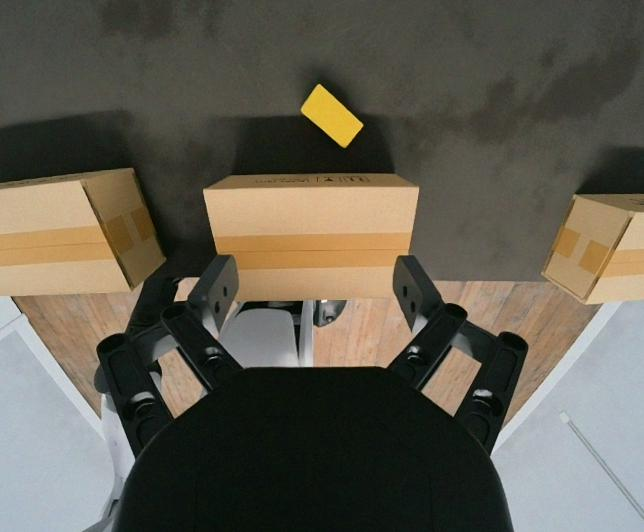

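move(
  target={"side":"right","x":0.637,"y":-0.145,"z":1.12,"pitch_deg":88,"heading_deg":48,"arc":true},
  cameras=["right_wrist_camera"],
)

Scene clock: 35.47 s.
Joint torques (N m): left_arm=[6.6 1.81 -0.06 -12.26 0.49 -1.07 0.05] | right_arm=[30.1 -3.1 0.31 12.24 -0.42 0.08 -0.4]
move: done
base_odometry: x=+0.907 y=+1.563 heading=+1.133
turned_by_wheels: +0.000
turned_by_imu: -0.001
base_tilt: forward=+0.1 right=+0.8
base_status: not commanded
joint_positions: body_ankle_rad=-0.200 body_knee_rad=+0.400 body_waist_pitch_rad=-0.100 body_waist_roll_rad=+0.000 body_waist_yaw_rad=+0.000 left_arm_joint1_rad=+2.444 left_arm_joint2_rad=-1.519 left_arm_joint3_rad=-1.534 left_arm_joint4_rad=-2.102 left_arm_joint5_rad=-0.311 left_arm_joint6_rad=+0.585 left_arm_joint7_rad=+0.208 left_gripper_rad=+0.000 right_arm_joint1_rad=-2.205 right_arm_joint2_rad=+1.672 right_arm_joint3_rad=+1.737 right_arm_joint4_rad=-1.363 right_arm_joint5_rad=-0.964 right_arm_joint6_rad=-0.749 right_arm_joint7_rad=-0.757 right_gripper_rad=+0.000 head_yaw_rad=+0.000 head_roll_rad=+0.000 head_pitch_rad=+0.300
joint_status: not commanded
arms_held: 0
arms_held_load: -
chest: x=+0.1518 y=+0.0000 z=+1.3644 quat_wxyz=(+0.999, +0.000, +0.050, +0.000) (m; base frame)
head_camera_pose: x=+0.2987 y=+0.0276 z=+1.6830 quat_wxyz=(+0.266, -0.664, +0.641, -0.279) (m; base frame)
left_hand: x=+0.3471 y=+0.2397 z=+0.7759 quat_wxyz=(+0.026, +0.962, +0.098, +0.252) pitch_deg=+60.7 heading_deg=-0.1 roll_deg=+168.3 fingers_toward=(+0.49, +0.00, -0.87) jaws_along=(+0.18, -0.98, +0.10) (m; base frame)
right_hand: x=+0.6374 y=-0.1453 z=+1.1209 quat_wxyz=(-0.017, +0.406, -0.914, -0.007) pitch_deg=+87.9 heading_deg=+47.9 roll_deg=+0.0 fingers_toward=(+0.03, +0.03, -1.00) jaws_along=(-0.74, +0.67, +0.00) (m; base frame)
right_hand_status: reached (checked arc, to end with the hand's camera side to the robot's left, planned for 3.6 s): 1 mm and 0.2 deg off.
pictures: right_wrist_camera
camera_calibration:
right_wrist_camera: T_world_to_cam=[[0.754864, -0.655754, 0.0129111, -0.595884], [-0.57793, -0.655712, 0.485838, -0.264975], [-0.310124, -0.374204, -0.873953, 1.26116], [0, 0, 0, 1]] pos_world=[0.687792, -0.0925684, 1.23863]

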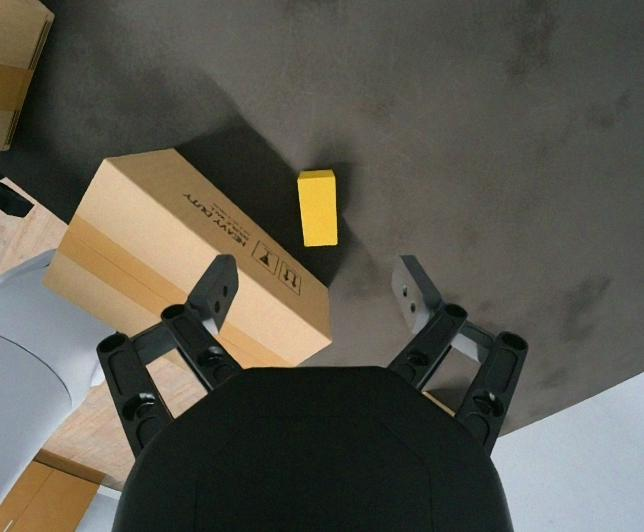

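move(
  joints={"right_gripper_rad":-0.2},
  speeds={"right_gripper_rad":4},
)

move(
  target={"side":"right","x":0.641,"y":-0.142,"z":0.984,"pitch_deg":88,"heading_deg":50},
)

move(
  joints={"right_gripper_rad":-0.8},
  cameras=["right_wrist_camera"],
)

Scene clock: 40.07 s.
Joint torques (N m): left_arm=[6.58 1.06 -0.1 -12.35 0.31 -1.05 0.04] | right_arm=[30.58 -2.48 0.32 12.11 -0.39 0.06 -0.5]
move: done
base_odometry: x=+0.907 y=+1.563 heading=+1.133
turned_by_wheels: +0.000
turned_by_imu: +0.000
base_tilt: forward=+0.1 right=+0.8
base_status: not commanded
joint_positions: body_ankle_rad=-0.200 body_knee_rad=+0.400 body_waist_pitch_rad=-0.100 body_waist_roll_rad=+0.000 body_waist_yaw_rad=+0.000 left_arm_joint1_rad=+2.444 left_arm_joint2_rad=-1.519 left_arm_joint3_rad=-1.534 left_arm_joint4_rad=-2.102 left_arm_joint5_rad=-0.311 left_arm_joint6_rad=+0.585 left_arm_joint7_rad=+0.208 left_gripper_rad=+0.000 right_arm_joint1_rad=-2.205 right_arm_joint2_rad=+1.672 right_arm_joint3_rad=+1.737 right_arm_joint4_rad=-1.363 right_arm_joint5_rad=-0.964 right_arm_joint6_rad=-0.749 right_arm_joint7_rad=-0.757 right_gripper_rad=-0.197 head_yaw_rad=+0.000 head_roll_rad=+0.000 head_pitch_rad=+0.300
joint_status: all done
arms_held: 0
arms_held_load: -
chest: x=+0.1518 y=+0.0000 z=+1.3644 quat_wxyz=(+0.999, +0.000, +0.050, +0.000) (m; base frame)
head_camera_pose: x=+0.2987 y=+0.0276 z=+1.6830 quat_wxyz=(+0.266, -0.664, +0.641, -0.279) (m; base frame)
left_hand: x=+0.3471 y=+0.2397 z=+0.7759 quat_wxyz=(+0.026, +0.962, +0.098, +0.252) pitch_deg=+60.7 heading_deg=-0.1 roll_deg=+168.3 fingers_toward=(+0.49, +0.00, -0.87) jaws_along=(+0.18, -0.98, +0.10) (m; base frame)
right_hand: x=+0.6375 y=-0.1453 z=+1.1209 quat_wxyz=(-0.017, +0.406, -0.914, -0.007) pitch_deg=+87.9 heading_deg=+47.9 roll_deg=+0.0 fingers_toward=(+0.03, +0.03, -1.00) jaws_along=(-0.74, +0.67, +0.00) (m; base frame)
pictures: none

Scene clock: 41.57 s.
Joint torques (N m): left_arm=[6.41 1.27 0.01 -12.25 0.37 -1.04 0.02] | right_arm=[33.39 -1.76 0.68 10.4 0.35 0.15 0.26]
move: done
base_odometry: x=+0.907 y=+1.563 heading=+1.133
turned_by_wheels: +0.000
turned_by_imu: +0.000
base_tilt: forward=+0.3 right=+0.8
base_status: not commanded
joint_positions: body_ankle_rad=-0.200 body_knee_rad=+0.400 body_waist_pitch_rad=-0.100 body_waist_roll_rad=+0.000 body_waist_yaw_rad=+0.000 left_arm_joint1_rad=+2.444 left_arm_joint2_rad=-1.519 left_arm_joint3_rad=-1.534 left_arm_joint4_rad=-2.102 left_arm_joint5_rad=-0.311 left_arm_joint6_rad=+0.585 left_arm_joint7_rad=+0.208 left_gripper_rad=+0.000 right_arm_joint1_rad=-2.511 right_arm_joint2_rad=+1.688 right_arm_joint3_rad=+1.724 right_arm_joint4_rad=-1.315 right_arm_joint5_rad=-0.873 right_arm_joint6_rad=-0.584 right_arm_joint7_rad=-0.517 right_gripper_rad=-0.200 head_yaw_rad=+0.000 head_roll_rad=+0.000 head_pitch_rad=+0.300
joint_status: not commanded
arms_held: 0
arms_held_load: -
chest: x=+0.1518 y=+0.0000 z=+1.3644 quat_wxyz=(+0.999, +0.000, +0.050, +0.000) (m; base frame)
head_camera_pose: x=+0.2987 y=+0.0276 z=+1.6830 quat_wxyz=(+0.266, -0.664, +0.641, -0.279) (m; base frame)
left_hand: x=+0.3471 y=+0.2397 z=+0.7759 quat_wxyz=(+0.026, +0.962, +0.098, +0.252) pitch_deg=+60.7 heading_deg=-0.1 roll_deg=+168.3 fingers_toward=(+0.49, +0.00, -0.87) jaws_along=(+0.18, -0.98, +0.10) (m; base frame)
right_hand: x=+0.6407 y=-0.1423 z=+0.9844 quat_wxyz=(-0.015, +0.422, -0.906, -0.008) pitch_deg=+88.0 heading_deg=+49.9 roll_deg=+0.0 fingers_toward=(+0.02, +0.03, -1.00) jaws_along=(-0.77, +0.64, +0.00) (m; base frame)
right_hand_status: reached (straight line, to end with the hand's camera side to the robot's left, planned for 1.0 s): 1 mm and 0.1 deg off.
pictures: none

Scene clock: 42.57 s.
Joint torques (N m): left_arm=[6.51 1.34 -0.08 -12.33 0.35 -1.12 0.02] | right_arm=[33.92 -1.99 0.74 9.9 0.19 0.18 0.24]
move: off_target
base_odometry: x=+0.907 y=+1.563 heading=+1.133
turned_by_wheels: +0.000
turned_by_imu: +0.000
base_tilt: forward=+0.2 right=+0.8
base_status: not commanded
joint_positions: body_ankle_rad=-0.200 body_knee_rad=+0.400 body_waist_pitch_rad=-0.100 body_waist_roll_rad=+0.000 body_waist_yaw_rad=+0.000 left_arm_joint1_rad=+2.444 left_arm_joint2_rad=-1.519 left_arm_joint3_rad=-1.534 left_arm_joint4_rad=-2.102 left_arm_joint5_rad=-0.311 left_arm_joint6_rad=+0.585 left_arm_joint7_rad=+0.208 left_gripper_rad=+0.000 right_arm_joint1_rad=-2.511 right_arm_joint2_rad=+1.688 right_arm_joint3_rad=+1.724 right_arm_joint4_rad=-1.315 right_arm_joint5_rad=-0.873 right_arm_joint6_rad=-0.584 right_arm_joint7_rad=-0.517 right_gripper_rad=-0.617 head_yaw_rad=+0.000 head_roll_rad=+0.000 head_pitch_rad=+0.300
joint_status: right_gripper_rad off_target (ended at -0.617, target -0.800)
arms_held: 0
arms_held_load: -
chest: x=+0.1518 y=+0.0000 z=+1.3644 quat_wxyz=(+0.999, +0.000, +0.050, +0.000) (m; base frame)
head_camera_pose: x=+0.2987 y=+0.0276 z=+1.6830 quat_wxyz=(+0.266, -0.664, +0.641, -0.279) (m; base frame)
left_hand: x=+0.3471 y=+0.2397 z=+0.7759 quat_wxyz=(+0.026, +0.962, +0.098, +0.252) pitch_deg=+60.7 heading_deg=-0.1 roll_deg=+168.3 fingers_toward=(+0.49, +0.00, -0.87) jaws_along=(+0.18, -0.98, +0.10) (m; base frame)
right_hand: x=+0.6409 y=-0.1423 z=+0.9845 quat_wxyz=(-0.016, +0.422, -0.906, -0.008) pitch_deg=+88.0 heading_deg=+49.9 roll_deg=+0.0 fingers_toward=(+0.02, +0.03, -1.00) jaws_along=(-0.77, +0.64, +0.00) (m; base frame)
pictures: right_wrist_camera
camera_calibration:
right_wrist_camera: T_world_to_cam=[[0.77792, -0.628267, 0.0110011, -0.603733], [-0.552845, -0.676002, 0.487221, -0.214975], [-0.298668, -0.385101, -0.87321, 1.13448], [0, 0, 0, 1]] pos_world=[0.689641, -0.0877406, 1.10202]

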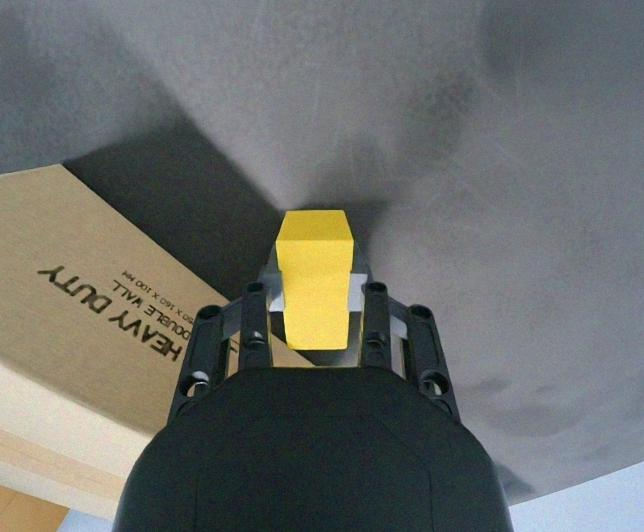

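move(
  target={"side":"right","x":0.63,"y":-0.145,"z":1.24,"pitch_deg":88,"heading_deg":50},
)

move(
  base={"translate_m": -0.75},
  speeds={"translate_m":0.6},
  cameras=["right_wrist_camera"],
)

move(
  base={"rotate_rad": 3.15},
  joints={"head_pitch_rad":0.0},
  cameras=["head_camera"],
)

Scene clock: 47.27 s.
Joint torques (N m): left_arm=[6.45 1.15 -0.14 -12.26 0.38 -1.08 -0.02] | right_arm=[33.5 -1.47 0.77 10.27 0.32 0.27 0.29]
move: refused
base_odometry: x=+0.907 y=+1.563 heading=+1.133
turned_by_wheels: +0.000
turned_by_imu: +0.000
base_tilt: forward=+0.3 right=+0.9
base_status: not commanded
joint_positions: body_ankle_rad=-0.200 body_knee_rad=+0.400 body_waist_pitch_rad=-0.100 body_waist_roll_rad=+0.000 body_waist_yaw_rad=+0.000 left_arm_joint1_rad=+2.444 left_arm_joint2_rad=-1.519 left_arm_joint3_rad=-1.534 left_arm_joint4_rad=-2.102 left_arm_joint5_rad=-0.311 left_arm_joint6_rad=+0.585 left_arm_joint7_rad=+0.208 left_gripper_rad=+0.000 right_arm_joint1_rad=-2.511 right_arm_joint2_rad=+1.688 right_arm_joint3_rad=+1.724 right_arm_joint4_rad=-1.315 right_arm_joint5_rad=-0.873 right_arm_joint6_rad=-0.584 right_arm_joint7_rad=-0.517 right_gripper_rad=-0.617 head_yaw_rad=+0.000 head_roll_rad=+0.000 head_pitch_rad=+0.300
joint_status: not commanded
arms_held: 0
arms_held_load: -
chest: x=+0.1518 y=+0.0000 z=+1.3644 quat_wxyz=(+0.999, +0.000, +0.050, +0.000) (m; base frame)
head_camera_pose: x=+0.2987 y=+0.0276 z=+1.6830 quat_wxyz=(+0.266, -0.664, +0.641, -0.279) (m; base frame)
left_hand: x=+0.3471 y=+0.2397 z=+0.7759 quat_wxyz=(+0.026, +0.962, +0.098, +0.252) pitch_deg=+60.7 heading_deg=-0.1 roll_deg=+168.3 fingers_toward=(+0.49, +0.00, -0.87) jaws_along=(+0.18, -0.98, +0.10) (m; base frame)
right_hand: x=+0.6409 y=-0.1423 z=+0.9845 quat_wxyz=(-0.016, +0.422, -0.906, -0.008) pitch_deg=+88.0 heading_deg=+49.9 roll_deg=+0.0 fingers_toward=(+0.02, +0.03, -1.00) jaws_along=(-0.77, +0.64, +0.00) (m; base frame)
right_hand_status: refused: the best posture that gets there brings the right wrist within 0.00 rad of the stop that joints 6 and 7 share (needs 0.10 rad clear). Nothing moved. A plan exists at "z" 1.16, or at "pitch_deg" 83 (an arc).
pictures: none

not run: a stop came earlier in this reply.

not run: a stop came earlier in this reply.

move(
  target={"side":"right","x":0.64,"y":-0.142,"z":1.155,"pitch_deg":88,"heading_deg":50},
)

move(
  base={"translate_m": -0.75},
  speeds={"translate_m":0.6},
  cameras=["right_wrist_camera"],
)

move(
  base={"rotate_rad": 3.15},
  joints={"head_pitch_rad":0.0},
  cameras=["head_camera"],
)

Scene clock: 49.97 s.
Joint torques (N m): left_arm=[6.57 1.47 -0.08 -12.39 0.37 -1.09 0.06] | right_arm=[32.81 -4.6 0.09 12.42 -0.14 -0.35 -0.5]
move: done
base_odometry: x=+0.907 y=+1.563 heading=+1.133
turned_by_wheels: +0.000
turned_by_imu: +0.000
base_tilt: forward=+0.2 right=+0.9
base_status: not commanded
joint_positions: body_ankle_rad=-0.200 body_knee_rad=+0.400 body_waist_pitch_rad=-0.100 body_waist_roll_rad=+0.000 body_waist_yaw_rad=+0.000 left_arm_joint1_rad=+2.444 left_arm_joint2_rad=-1.519 left_arm_joint3_rad=-1.534 left_arm_joint4_rad=-2.102 left_arm_joint5_rad=-0.311 left_arm_joint6_rad=+0.585 left_arm_joint7_rad=+0.208 left_gripper_rad=+0.000 right_arm_joint1_rad=-2.166 right_arm_joint2_rad=+1.681 right_arm_joint3_rad=+1.737 right_arm_joint4_rad=-1.312 right_arm_joint5_rad=-1.059 right_arm_joint6_rad=-0.769 right_arm_joint7_rad=-0.890 right_gripper_rad=-0.617 head_yaw_rad=+0.000 head_roll_rad=+0.000 head_pitch_rad=+0.300
joint_status: not commanded
arms_held: 0
arms_held_load: -
chest: x=+0.1518 y=+0.0000 z=+1.3644 quat_wxyz=(+0.999, +0.000, +0.050, +0.000) (m; base frame)
head_camera_pose: x=+0.2987 y=+0.0276 z=+1.6830 quat_wxyz=(+0.266, -0.664, +0.641, -0.279) (m; base frame)
left_hand: x=+0.3471 y=+0.2397 z=+0.7759 quat_wxyz=(+0.026, +0.962, +0.098, +0.252) pitch_deg=+60.7 heading_deg=-0.1 roll_deg=+168.3 fingers_toward=(+0.49, +0.00, -0.87) jaws_along=(+0.18, -0.98, +0.10) (m; base frame)
right_hand: x=+0.6396 y=-0.1414 z=+1.1536 quat_wxyz=(-0.015, +0.423, -0.906, -0.007) pitch_deg=+88.1 heading_deg=+50.1 roll_deg=+0.0 fingers_toward=(+0.02, +0.03, -1.00) jaws_along=(-0.77, +0.64, +0.00) (m; base frame)
right_hand_status: reached (straight line, to end with the hand's camera side to the robot's left, planned for 1.2 s): 2 mm and 0.1 deg off.
pictures: none

Scene clock: 53.77 s.
Joint torques (N m): left_arm=[5.35 1.31 -0.09 -12.3 0.27 -1.06 0.03] | right_arm=[31.18 -4.9 0.44 12.85 -0.43 -0.15 -0.33]
move: done
base_odometry: x=+0.590 y=+0.883 heading=+1.130
turned_by_wheels: -0.002
turned_by_imu: -0.002
base_tilt: forward=+0.2 right=+0.7
base_status: done
joint_positions: body_ankle_rad=-0.200 body_knee_rad=+0.400 body_waist_pitch_rad=-0.100 body_waist_roll_rad=+0.000 body_waist_yaw_rad=+0.000 left_arm_joint1_rad=+2.446 left_arm_joint2_rad=-1.519 left_arm_joint3_rad=-1.534 left_arm_joint4_rad=-2.102 left_arm_joint5_rad=-0.311 left_arm_joint6_rad=+0.586 left_arm_joint7_rad=+0.208 left_gripper_rad=+0.000 right_arm_joint1_rad=-2.164 right_arm_joint2_rad=+1.681 right_arm_joint3_rad=+1.736 right_arm_joint4_rad=-1.312 right_arm_joint5_rad=-1.059 right_arm_joint6_rad=-0.770 right_arm_joint7_rad=-0.891 right_gripper_rad=-0.617 head_yaw_rad=+0.000 head_roll_rad=+0.000 head_pitch_rad=+0.300
joint_status: not commanded
arms_held: 0
arms_held_load: -
chest: x=+0.1514 y=+0.0000 z=+1.3645 quat_wxyz=(+0.999, +0.000, +0.050, +0.000) (m; base frame)
head_camera_pose: x=+0.2981 y=+0.0276 z=+1.6832 quat_wxyz=(+0.266, -0.663, +0.641, -0.279) (m; base frame)
left_hand: x=+0.3456 y=+0.2397 z=+0.7756 quat_wxyz=(+0.026, +0.963, +0.098, +0.251) pitch_deg=+60.8 heading_deg=-0.1 roll_deg=+168.3 fingers_toward=(+0.49, +0.00, -0.87) jaws_along=(+0.18, -0.98, +0.10) (m; base frame)
right_hand: x=+0.6393 y=-0.1416 z=+1.1549 quat_wxyz=(-0.016, +0.423, -0.906, -0.007) pitch_deg=+88.0 heading_deg=+50.0 roll_deg=+0.0 fingers_toward=(+0.02, +0.03, -1.00) jaws_along=(-0.77, +0.64, +0.00) (m; base frame)
pictures: right_wrist_camera
camera_calibration:
right_wrist_camera: T_world_to_cam=[[0.779172, -0.626671, 0.0132041, -0.607089], [-0.552043, -0.676102, 0.487991, -0.299851], [-0.296883, -0.387519, -0.872749, 1.2811], [0, 0, 0, 1]] pos_world=[0.687833, -0.0867251, 1.27242]

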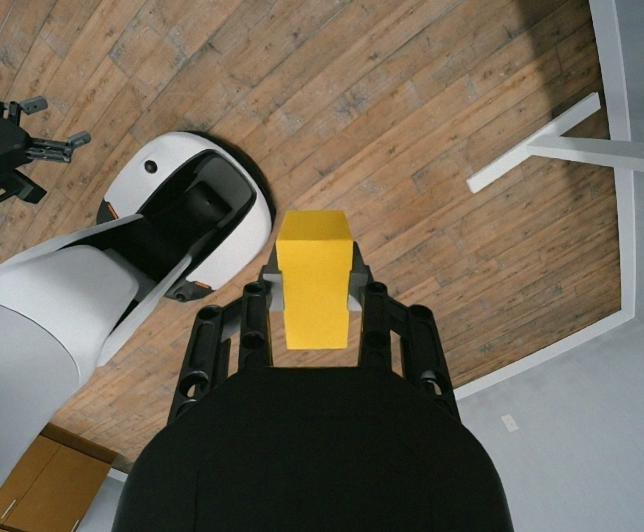

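Scene clock: 59.23 s.
Joint torques (N m): left_arm=[5.61 1.43 0.22 -12.44 0.35 -1.11 0.01] | right_arm=[31.67 -4.63 0.27 12.24 0.06 -0.07 -0.17]
move: done
base_odometry: x=+0.590 y=+0.883 heading=-2.003
turned_by_wheels: +3.150
turned_by_imu: +3.130
base_tilt: forward=+0.2 right=+0.9
base_status: done
joint_positions: body_ankle_rad=-0.200 body_knee_rad=+0.400 body_waist_pitch_rad=-0.100 body_waist_roll_rad=+0.000 body_waist_yaw_rad=+0.000 left_arm_joint1_rad=+2.445 left_arm_joint2_rad=-1.519 left_arm_joint3_rad=-1.534 left_arm_joint4_rad=-2.102 left_arm_joint5_rad=-0.311 left_arm_joint6_rad=+0.586 left_arm_joint7_rad=+0.208 left_gripper_rad=+0.000 right_arm_joint1_rad=-2.164 right_arm_joint2_rad=+1.680 right_arm_joint3_rad=+1.737 right_arm_joint4_rad=-1.312 right_arm_joint5_rad=-1.060 right_arm_joint6_rad=-0.770 right_arm_joint7_rad=-0.891 right_gripper_rad=-0.617 head_yaw_rad=+0.000 head_roll_rad=+0.000 head_pitch_rad=+0.000
joint_status: all done
arms_held: 0
arms_held_load: -
chest: x=+0.1514 y=+0.0000 z=+1.3645 quat_wxyz=(+0.999, +0.000, +0.050, +0.000) (m; base frame)
head_camera_pose: x=+0.2741 y=+0.0277 z=+1.7191 quat_wxyz=(+0.359, -0.614, +0.594, -0.375) (m; base frame)
left_hand: x=+0.3462 y=+0.2402 z=+0.7757 quat_wxyz=(+0.026, +0.963, +0.098, +0.251) pitch_deg=+60.7 heading_deg=+0.0 roll_deg=+168.4 fingers_toward=(+0.49, +0.00, -0.87) jaws_along=(+0.18, -0.98, +0.10) (m; base frame)
right_hand: x=+0.6395 y=-0.1415 z=+1.1551 quat_wxyz=(-0.016, +0.423, -0.906, -0.007) pitch_deg=+88.0 heading_deg=+50.0 roll_deg=+0.0 fingers_toward=(+0.02, +0.03, -1.00) jaws_along=(-0.77, +0.64, +0.00) (m; base frame)
pictures: head_camera
camera_calibration:
head_camera: T_world_to_cam=[[0.013022, -0.999317, 0.0345896, -0.0353081], [-0.459974, -0.0367018, -0.887174, 1.6523], [0.887837, -0.00435755, -0.460137, 0.547759], [0, 0, 0, 1]] pos_world=[0.274155, 0.0277455, 1.71915]

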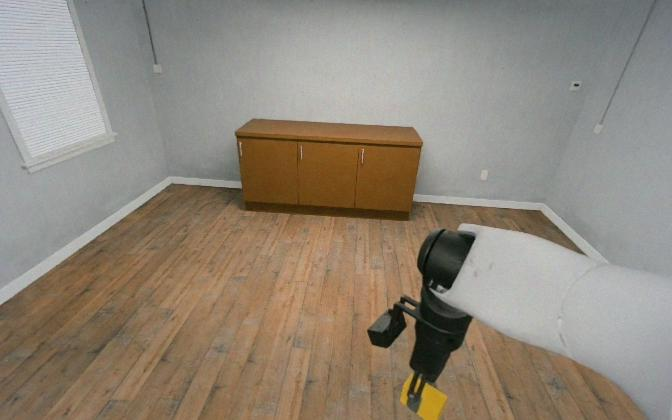

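move(
  where=[
    [241, 137],
    [330, 142],
    [418, 146],
    [331, 131],
    [331,124],
  ],
)

Scene clock: 59.87 s.
Joint torques (N m): left_arm=[5.96 1.01 0.26 -12.47 0.26 -1.13 0.06] | right_arm=[30.9 -5.12 0.45 12.37 -0.11 -0.06 -0.19]
base_odometry: x=+0.590 y=+0.883 heading=-2.003
turned_by_wheels: +0.000
turned_by_imu: +0.000
base_tilt: forward=+0.1 right=+0.8
where, head_camera: pixel (241, 137): x +3.277, y +0.932, z +0.897; pixel (330, 142): x +3.259, y +0.090, z +0.886; pixel (418, 146): x +3.195, y -0.726, z +0.898; pixel (331, 131): x +3.409, y +0.086, z +0.953; pixel (331, 124): x +3.768, y +0.095, z +0.941. By the robot's depth camera.
base_status: done
joint_positions: body_ankle_rad=-0.200 body_knee_rad=+0.400 body_waist_pitch_rad=-0.100 body_waist_roll_rad=+0.000 body_waist_yaw_rad=+0.000 left_arm_joint1_rad=+2.445 left_arm_joint2_rad=-1.519 left_arm_joint3_rad=-1.534 left_arm_joint4_rad=-2.102 left_arm_joint5_rad=-0.311 left_arm_joint6_rad=+0.586 left_arm_joint7_rad=+0.208 left_gripper_rad=+0.000 right_arm_joint1_rad=-2.164 right_arm_joint2_rad=+1.680 right_arm_joint3_rad=+1.737 right_arm_joint4_rad=-1.312 right_arm_joint5_rad=-1.060 right_arm_joint6_rad=-0.770 right_arm_joint7_rad=-0.891 right_gripper_rad=-0.617 head_yaw_rad=+0.000 head_roll_rad=+0.000 head_pitch_rad=+0.000
joint_status: all done
arms_held: 0
arms_held_load: -
chest: x=+0.1514 y=+0.0000 z=+1.3645 quat_wxyz=(+0.999, +0.000, +0.050, +0.000) (m; base frame)
head_camera_pose: x=+0.2741 y=+0.0277 z=+1.7191 quat_wxyz=(+0.359, -0.614, +0.594, -0.375) (m; base frame)
left_hand: x=+0.3462 y=+0.2402 z=+0.7757 quat_wxyz=(+0.026, +0.963, +0.098, +0.251) pitch_deg=+60.7 heading_deg=+0.0 roll_deg=+168.4 fingers_toward=(+0.49, +0.00, -0.87) jaws_along=(+0.18, -0.98, +0.10) (m; base frame)
right_hand: x=+0.6395 y=-0.1415 z=+1.1551 quat_wxyz=(-0.016, +0.423, -0.906, -0.007) pitch_deg=+88.0 heading_deg=+50.0 roll_deg=+0.0 fingers_toward=(+0.02, +0.03, -1.00) jaws_along=(-0.77, +0.64, +0.00) (m; base frame)
pictures: none

move(
  base={"translate_m": 2.74},
  joints={"head_pitch_rad":0.4},
  speeds={"translate_m":0.7},
  cameras=["head_camera","right_wrist_camera"],
)

Scene clock: 70.07 s.
Joint torques (N m): left_arm=[6.22 1.41 0.09 -12.35 0.29 -1.05 -0.04] | right_arm=[32.25 -4.57 0.56 12.29 -0.16 -0.21 -0.18]
move: done
base_odometry: x=-0.546 y=-1.610 heading=-1.998
turned_by_wheels: +0.005
turned_by_imu: +0.001
base_tilt: forward=+0.2 right=+0.8
base_status: done
joint_positions: body_ankle_rad=-0.200 body_knee_rad=+0.400 body_waist_pitch_rad=-0.100 body_waist_roll_rad=+0.000 body_waist_yaw_rad=+0.000 left_arm_joint1_rad=+2.444 left_arm_joint2_rad=-1.519 left_arm_joint3_rad=-1.534 left_arm_joint4_rad=-2.102 left_arm_joint5_rad=-0.311 left_arm_joint6_rad=+0.586 left_arm_joint7_rad=+0.208 left_gripper_rad=+0.000 right_arm_joint1_rad=-2.165 right_arm_joint2_rad=+1.680 right_arm_joint3_rad=+1.736 right_arm_joint4_rad=-1.312 right_arm_joint5_rad=-1.060 right_arm_joint6_rad=-0.770 right_arm_joint7_rad=-0.891 right_gripper_rad=-0.617 head_yaw_rad=+0.000 head_roll_rad=+0.000 head_pitch_rad=+0.400
joint_status: all done
arms_held: 0
arms_held_load: -
chest: x=+0.1518 y=+0.0000 z=+1.3644 quat_wxyz=(+0.999, +0.000, +0.050, +0.000) (m; base frame)
head_camera_pose: x=+0.3042 y=+0.0277 z=+1.6696 quat_wxyz=(+0.234, -0.677, +0.653, -0.246) (m; base frame)
left_hand: x=+0.3472 y=+0.2400 z=+0.7759 quat_wxyz=(+0.026, +0.962, +0.098, +0.252) pitch_deg=+60.7 heading_deg=+0.0 roll_deg=+168.4 fingers_toward=(+0.49, +0.00, -0.87) jaws_along=(+0.18, -0.98, +0.10) (m; base frame)
right_hand: x=+0.6396 y=-0.1419 z=+1.1542 quat_wxyz=(-0.015, +0.423, -0.906, -0.007) pitch_deg=+88.1 heading_deg=+50.0 roll_deg=+0.0 fingers_toward=(+0.02, +0.03, -1.00) jaws_along=(-0.77, +0.64, +0.00) (m; base frame)
pictures: head_camera, right_wrist_camera
camera_calibration:
head_camera: T_world_to_cam=[[0.0253554, -0.999316, 0.0269253, -0.0250397], [-0.769591, -0.0367027, -0.637481, 1.29942], [0.638033, -0.00455789, -0.769996, 1.09167], [0, 0, 0, 1]] pos_world=[0.304139, 0.0276454, 1.66961]
right_wrist_camera: T_world_to_cam=[[0.778862, -0.627081, 0.0120149, -0.605972], [-0.551676, -0.67584, 0.488768, -0.3006], [-0.298377, -0.387311, -0.872331, 1.28095], [0, 0, 0, 1]] pos_world=[0.688339, -0.0870272, 1.27161]

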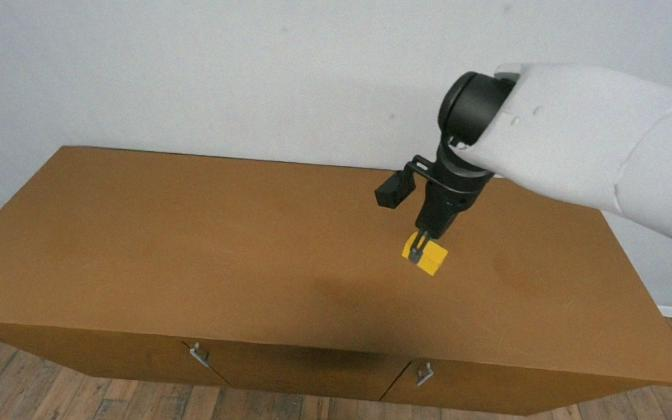

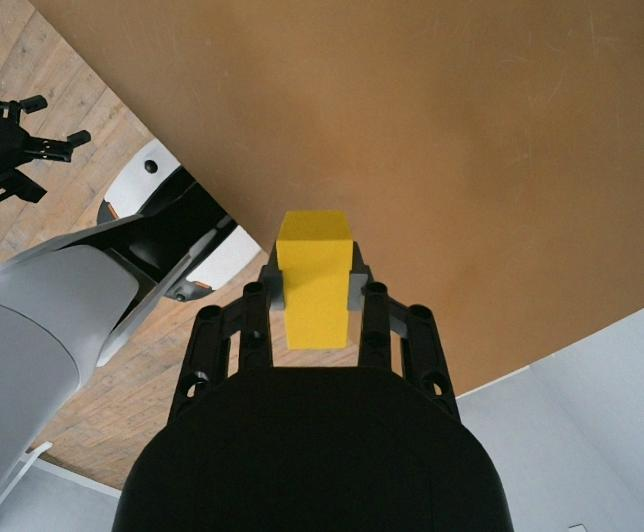

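move(
  where=[
    [400, 300],
    [420, 295],
    [360, 348],
    [360,250],
  ],
)

Scene clock: 70.50 s.
Joint torques (N m): left_arm=[6.5 1.1 0.04 -12.28 0.33 -1.05 0.06] | right_arm=[32.08 -4.85 0.5 12.31 -0.18 0.03 -0.21]
base_odometry: x=-0.546 y=-1.610 heading=-1.998
turned_by_wheels: +0.000
turned_by_imu: +0.000
base_tilt: forward=+0.1 right=+0.8
where, head_camera: pixel (400, 300): x +0.644, y -0.144, z +0.919; pixel (420, 295): x +0.659, y -0.195, z +0.918; pixel (360, 348): x +0.527, y -0.042, z +0.919; pixel (360, 250): x +0.783, y -0.048, z +0.922. By the robot's depth camera.
base_status: done
joint_positions: body_ankle_rad=-0.200 body_knee_rad=+0.400 body_waist_pitch_rad=-0.100 body_waist_roll_rad=+0.000 body_waist_yaw_rad=+0.000 left_arm_joint1_rad=+2.444 left_arm_joint2_rad=-1.519 left_arm_joint3_rad=-1.534 left_arm_joint4_rad=-2.102 left_arm_joint5_rad=-0.311 left_arm_joint6_rad=+0.586 left_arm_joint7_rad=+0.208 left_gripper_rad=+0.000 right_arm_joint1_rad=-2.165 right_arm_joint2_rad=+1.680 right_arm_joint3_rad=+1.736 right_arm_joint4_rad=-1.312 right_arm_joint5_rad=-1.060 right_arm_joint6_rad=-0.770 right_arm_joint7_rad=-0.891 right_gripper_rad=-0.617 head_yaw_rad=+0.000 head_roll_rad=+0.000 head_pitch_rad=+0.400
joint_status: all done
arms_held: 0
arms_held_load: -
chest: x=+0.1518 y=+0.0000 z=+1.3644 quat_wxyz=(+0.999, +0.000, +0.050, +0.000) (m; base frame)
head_camera_pose: x=+0.3042 y=+0.0277 z=+1.6696 quat_wxyz=(+0.234, -0.677, +0.653, -0.246) (m; base frame)
left_hand: x=+0.3472 y=+0.2400 z=+0.7759 quat_wxyz=(+0.026, +0.962, +0.098, +0.252) pitch_deg=+60.7 heading_deg=+0.0 roll_deg=+168.4 fingers_toward=(+0.49, +0.00, -0.87) jaws_along=(+0.18, -0.98, +0.10) (m; base frame)
right_hand: x=+0.6396 y=-0.1419 z=+1.1542 quat_wxyz=(-0.015, +0.423, -0.906, -0.007) pitch_deg=+88.1 heading_deg=+50.0 roll_deg=+0.0 fingers_toward=(+0.02, +0.03, -1.00) jaws_along=(-0.77, +0.64, +0.00) (m; base frame)
pictures: none


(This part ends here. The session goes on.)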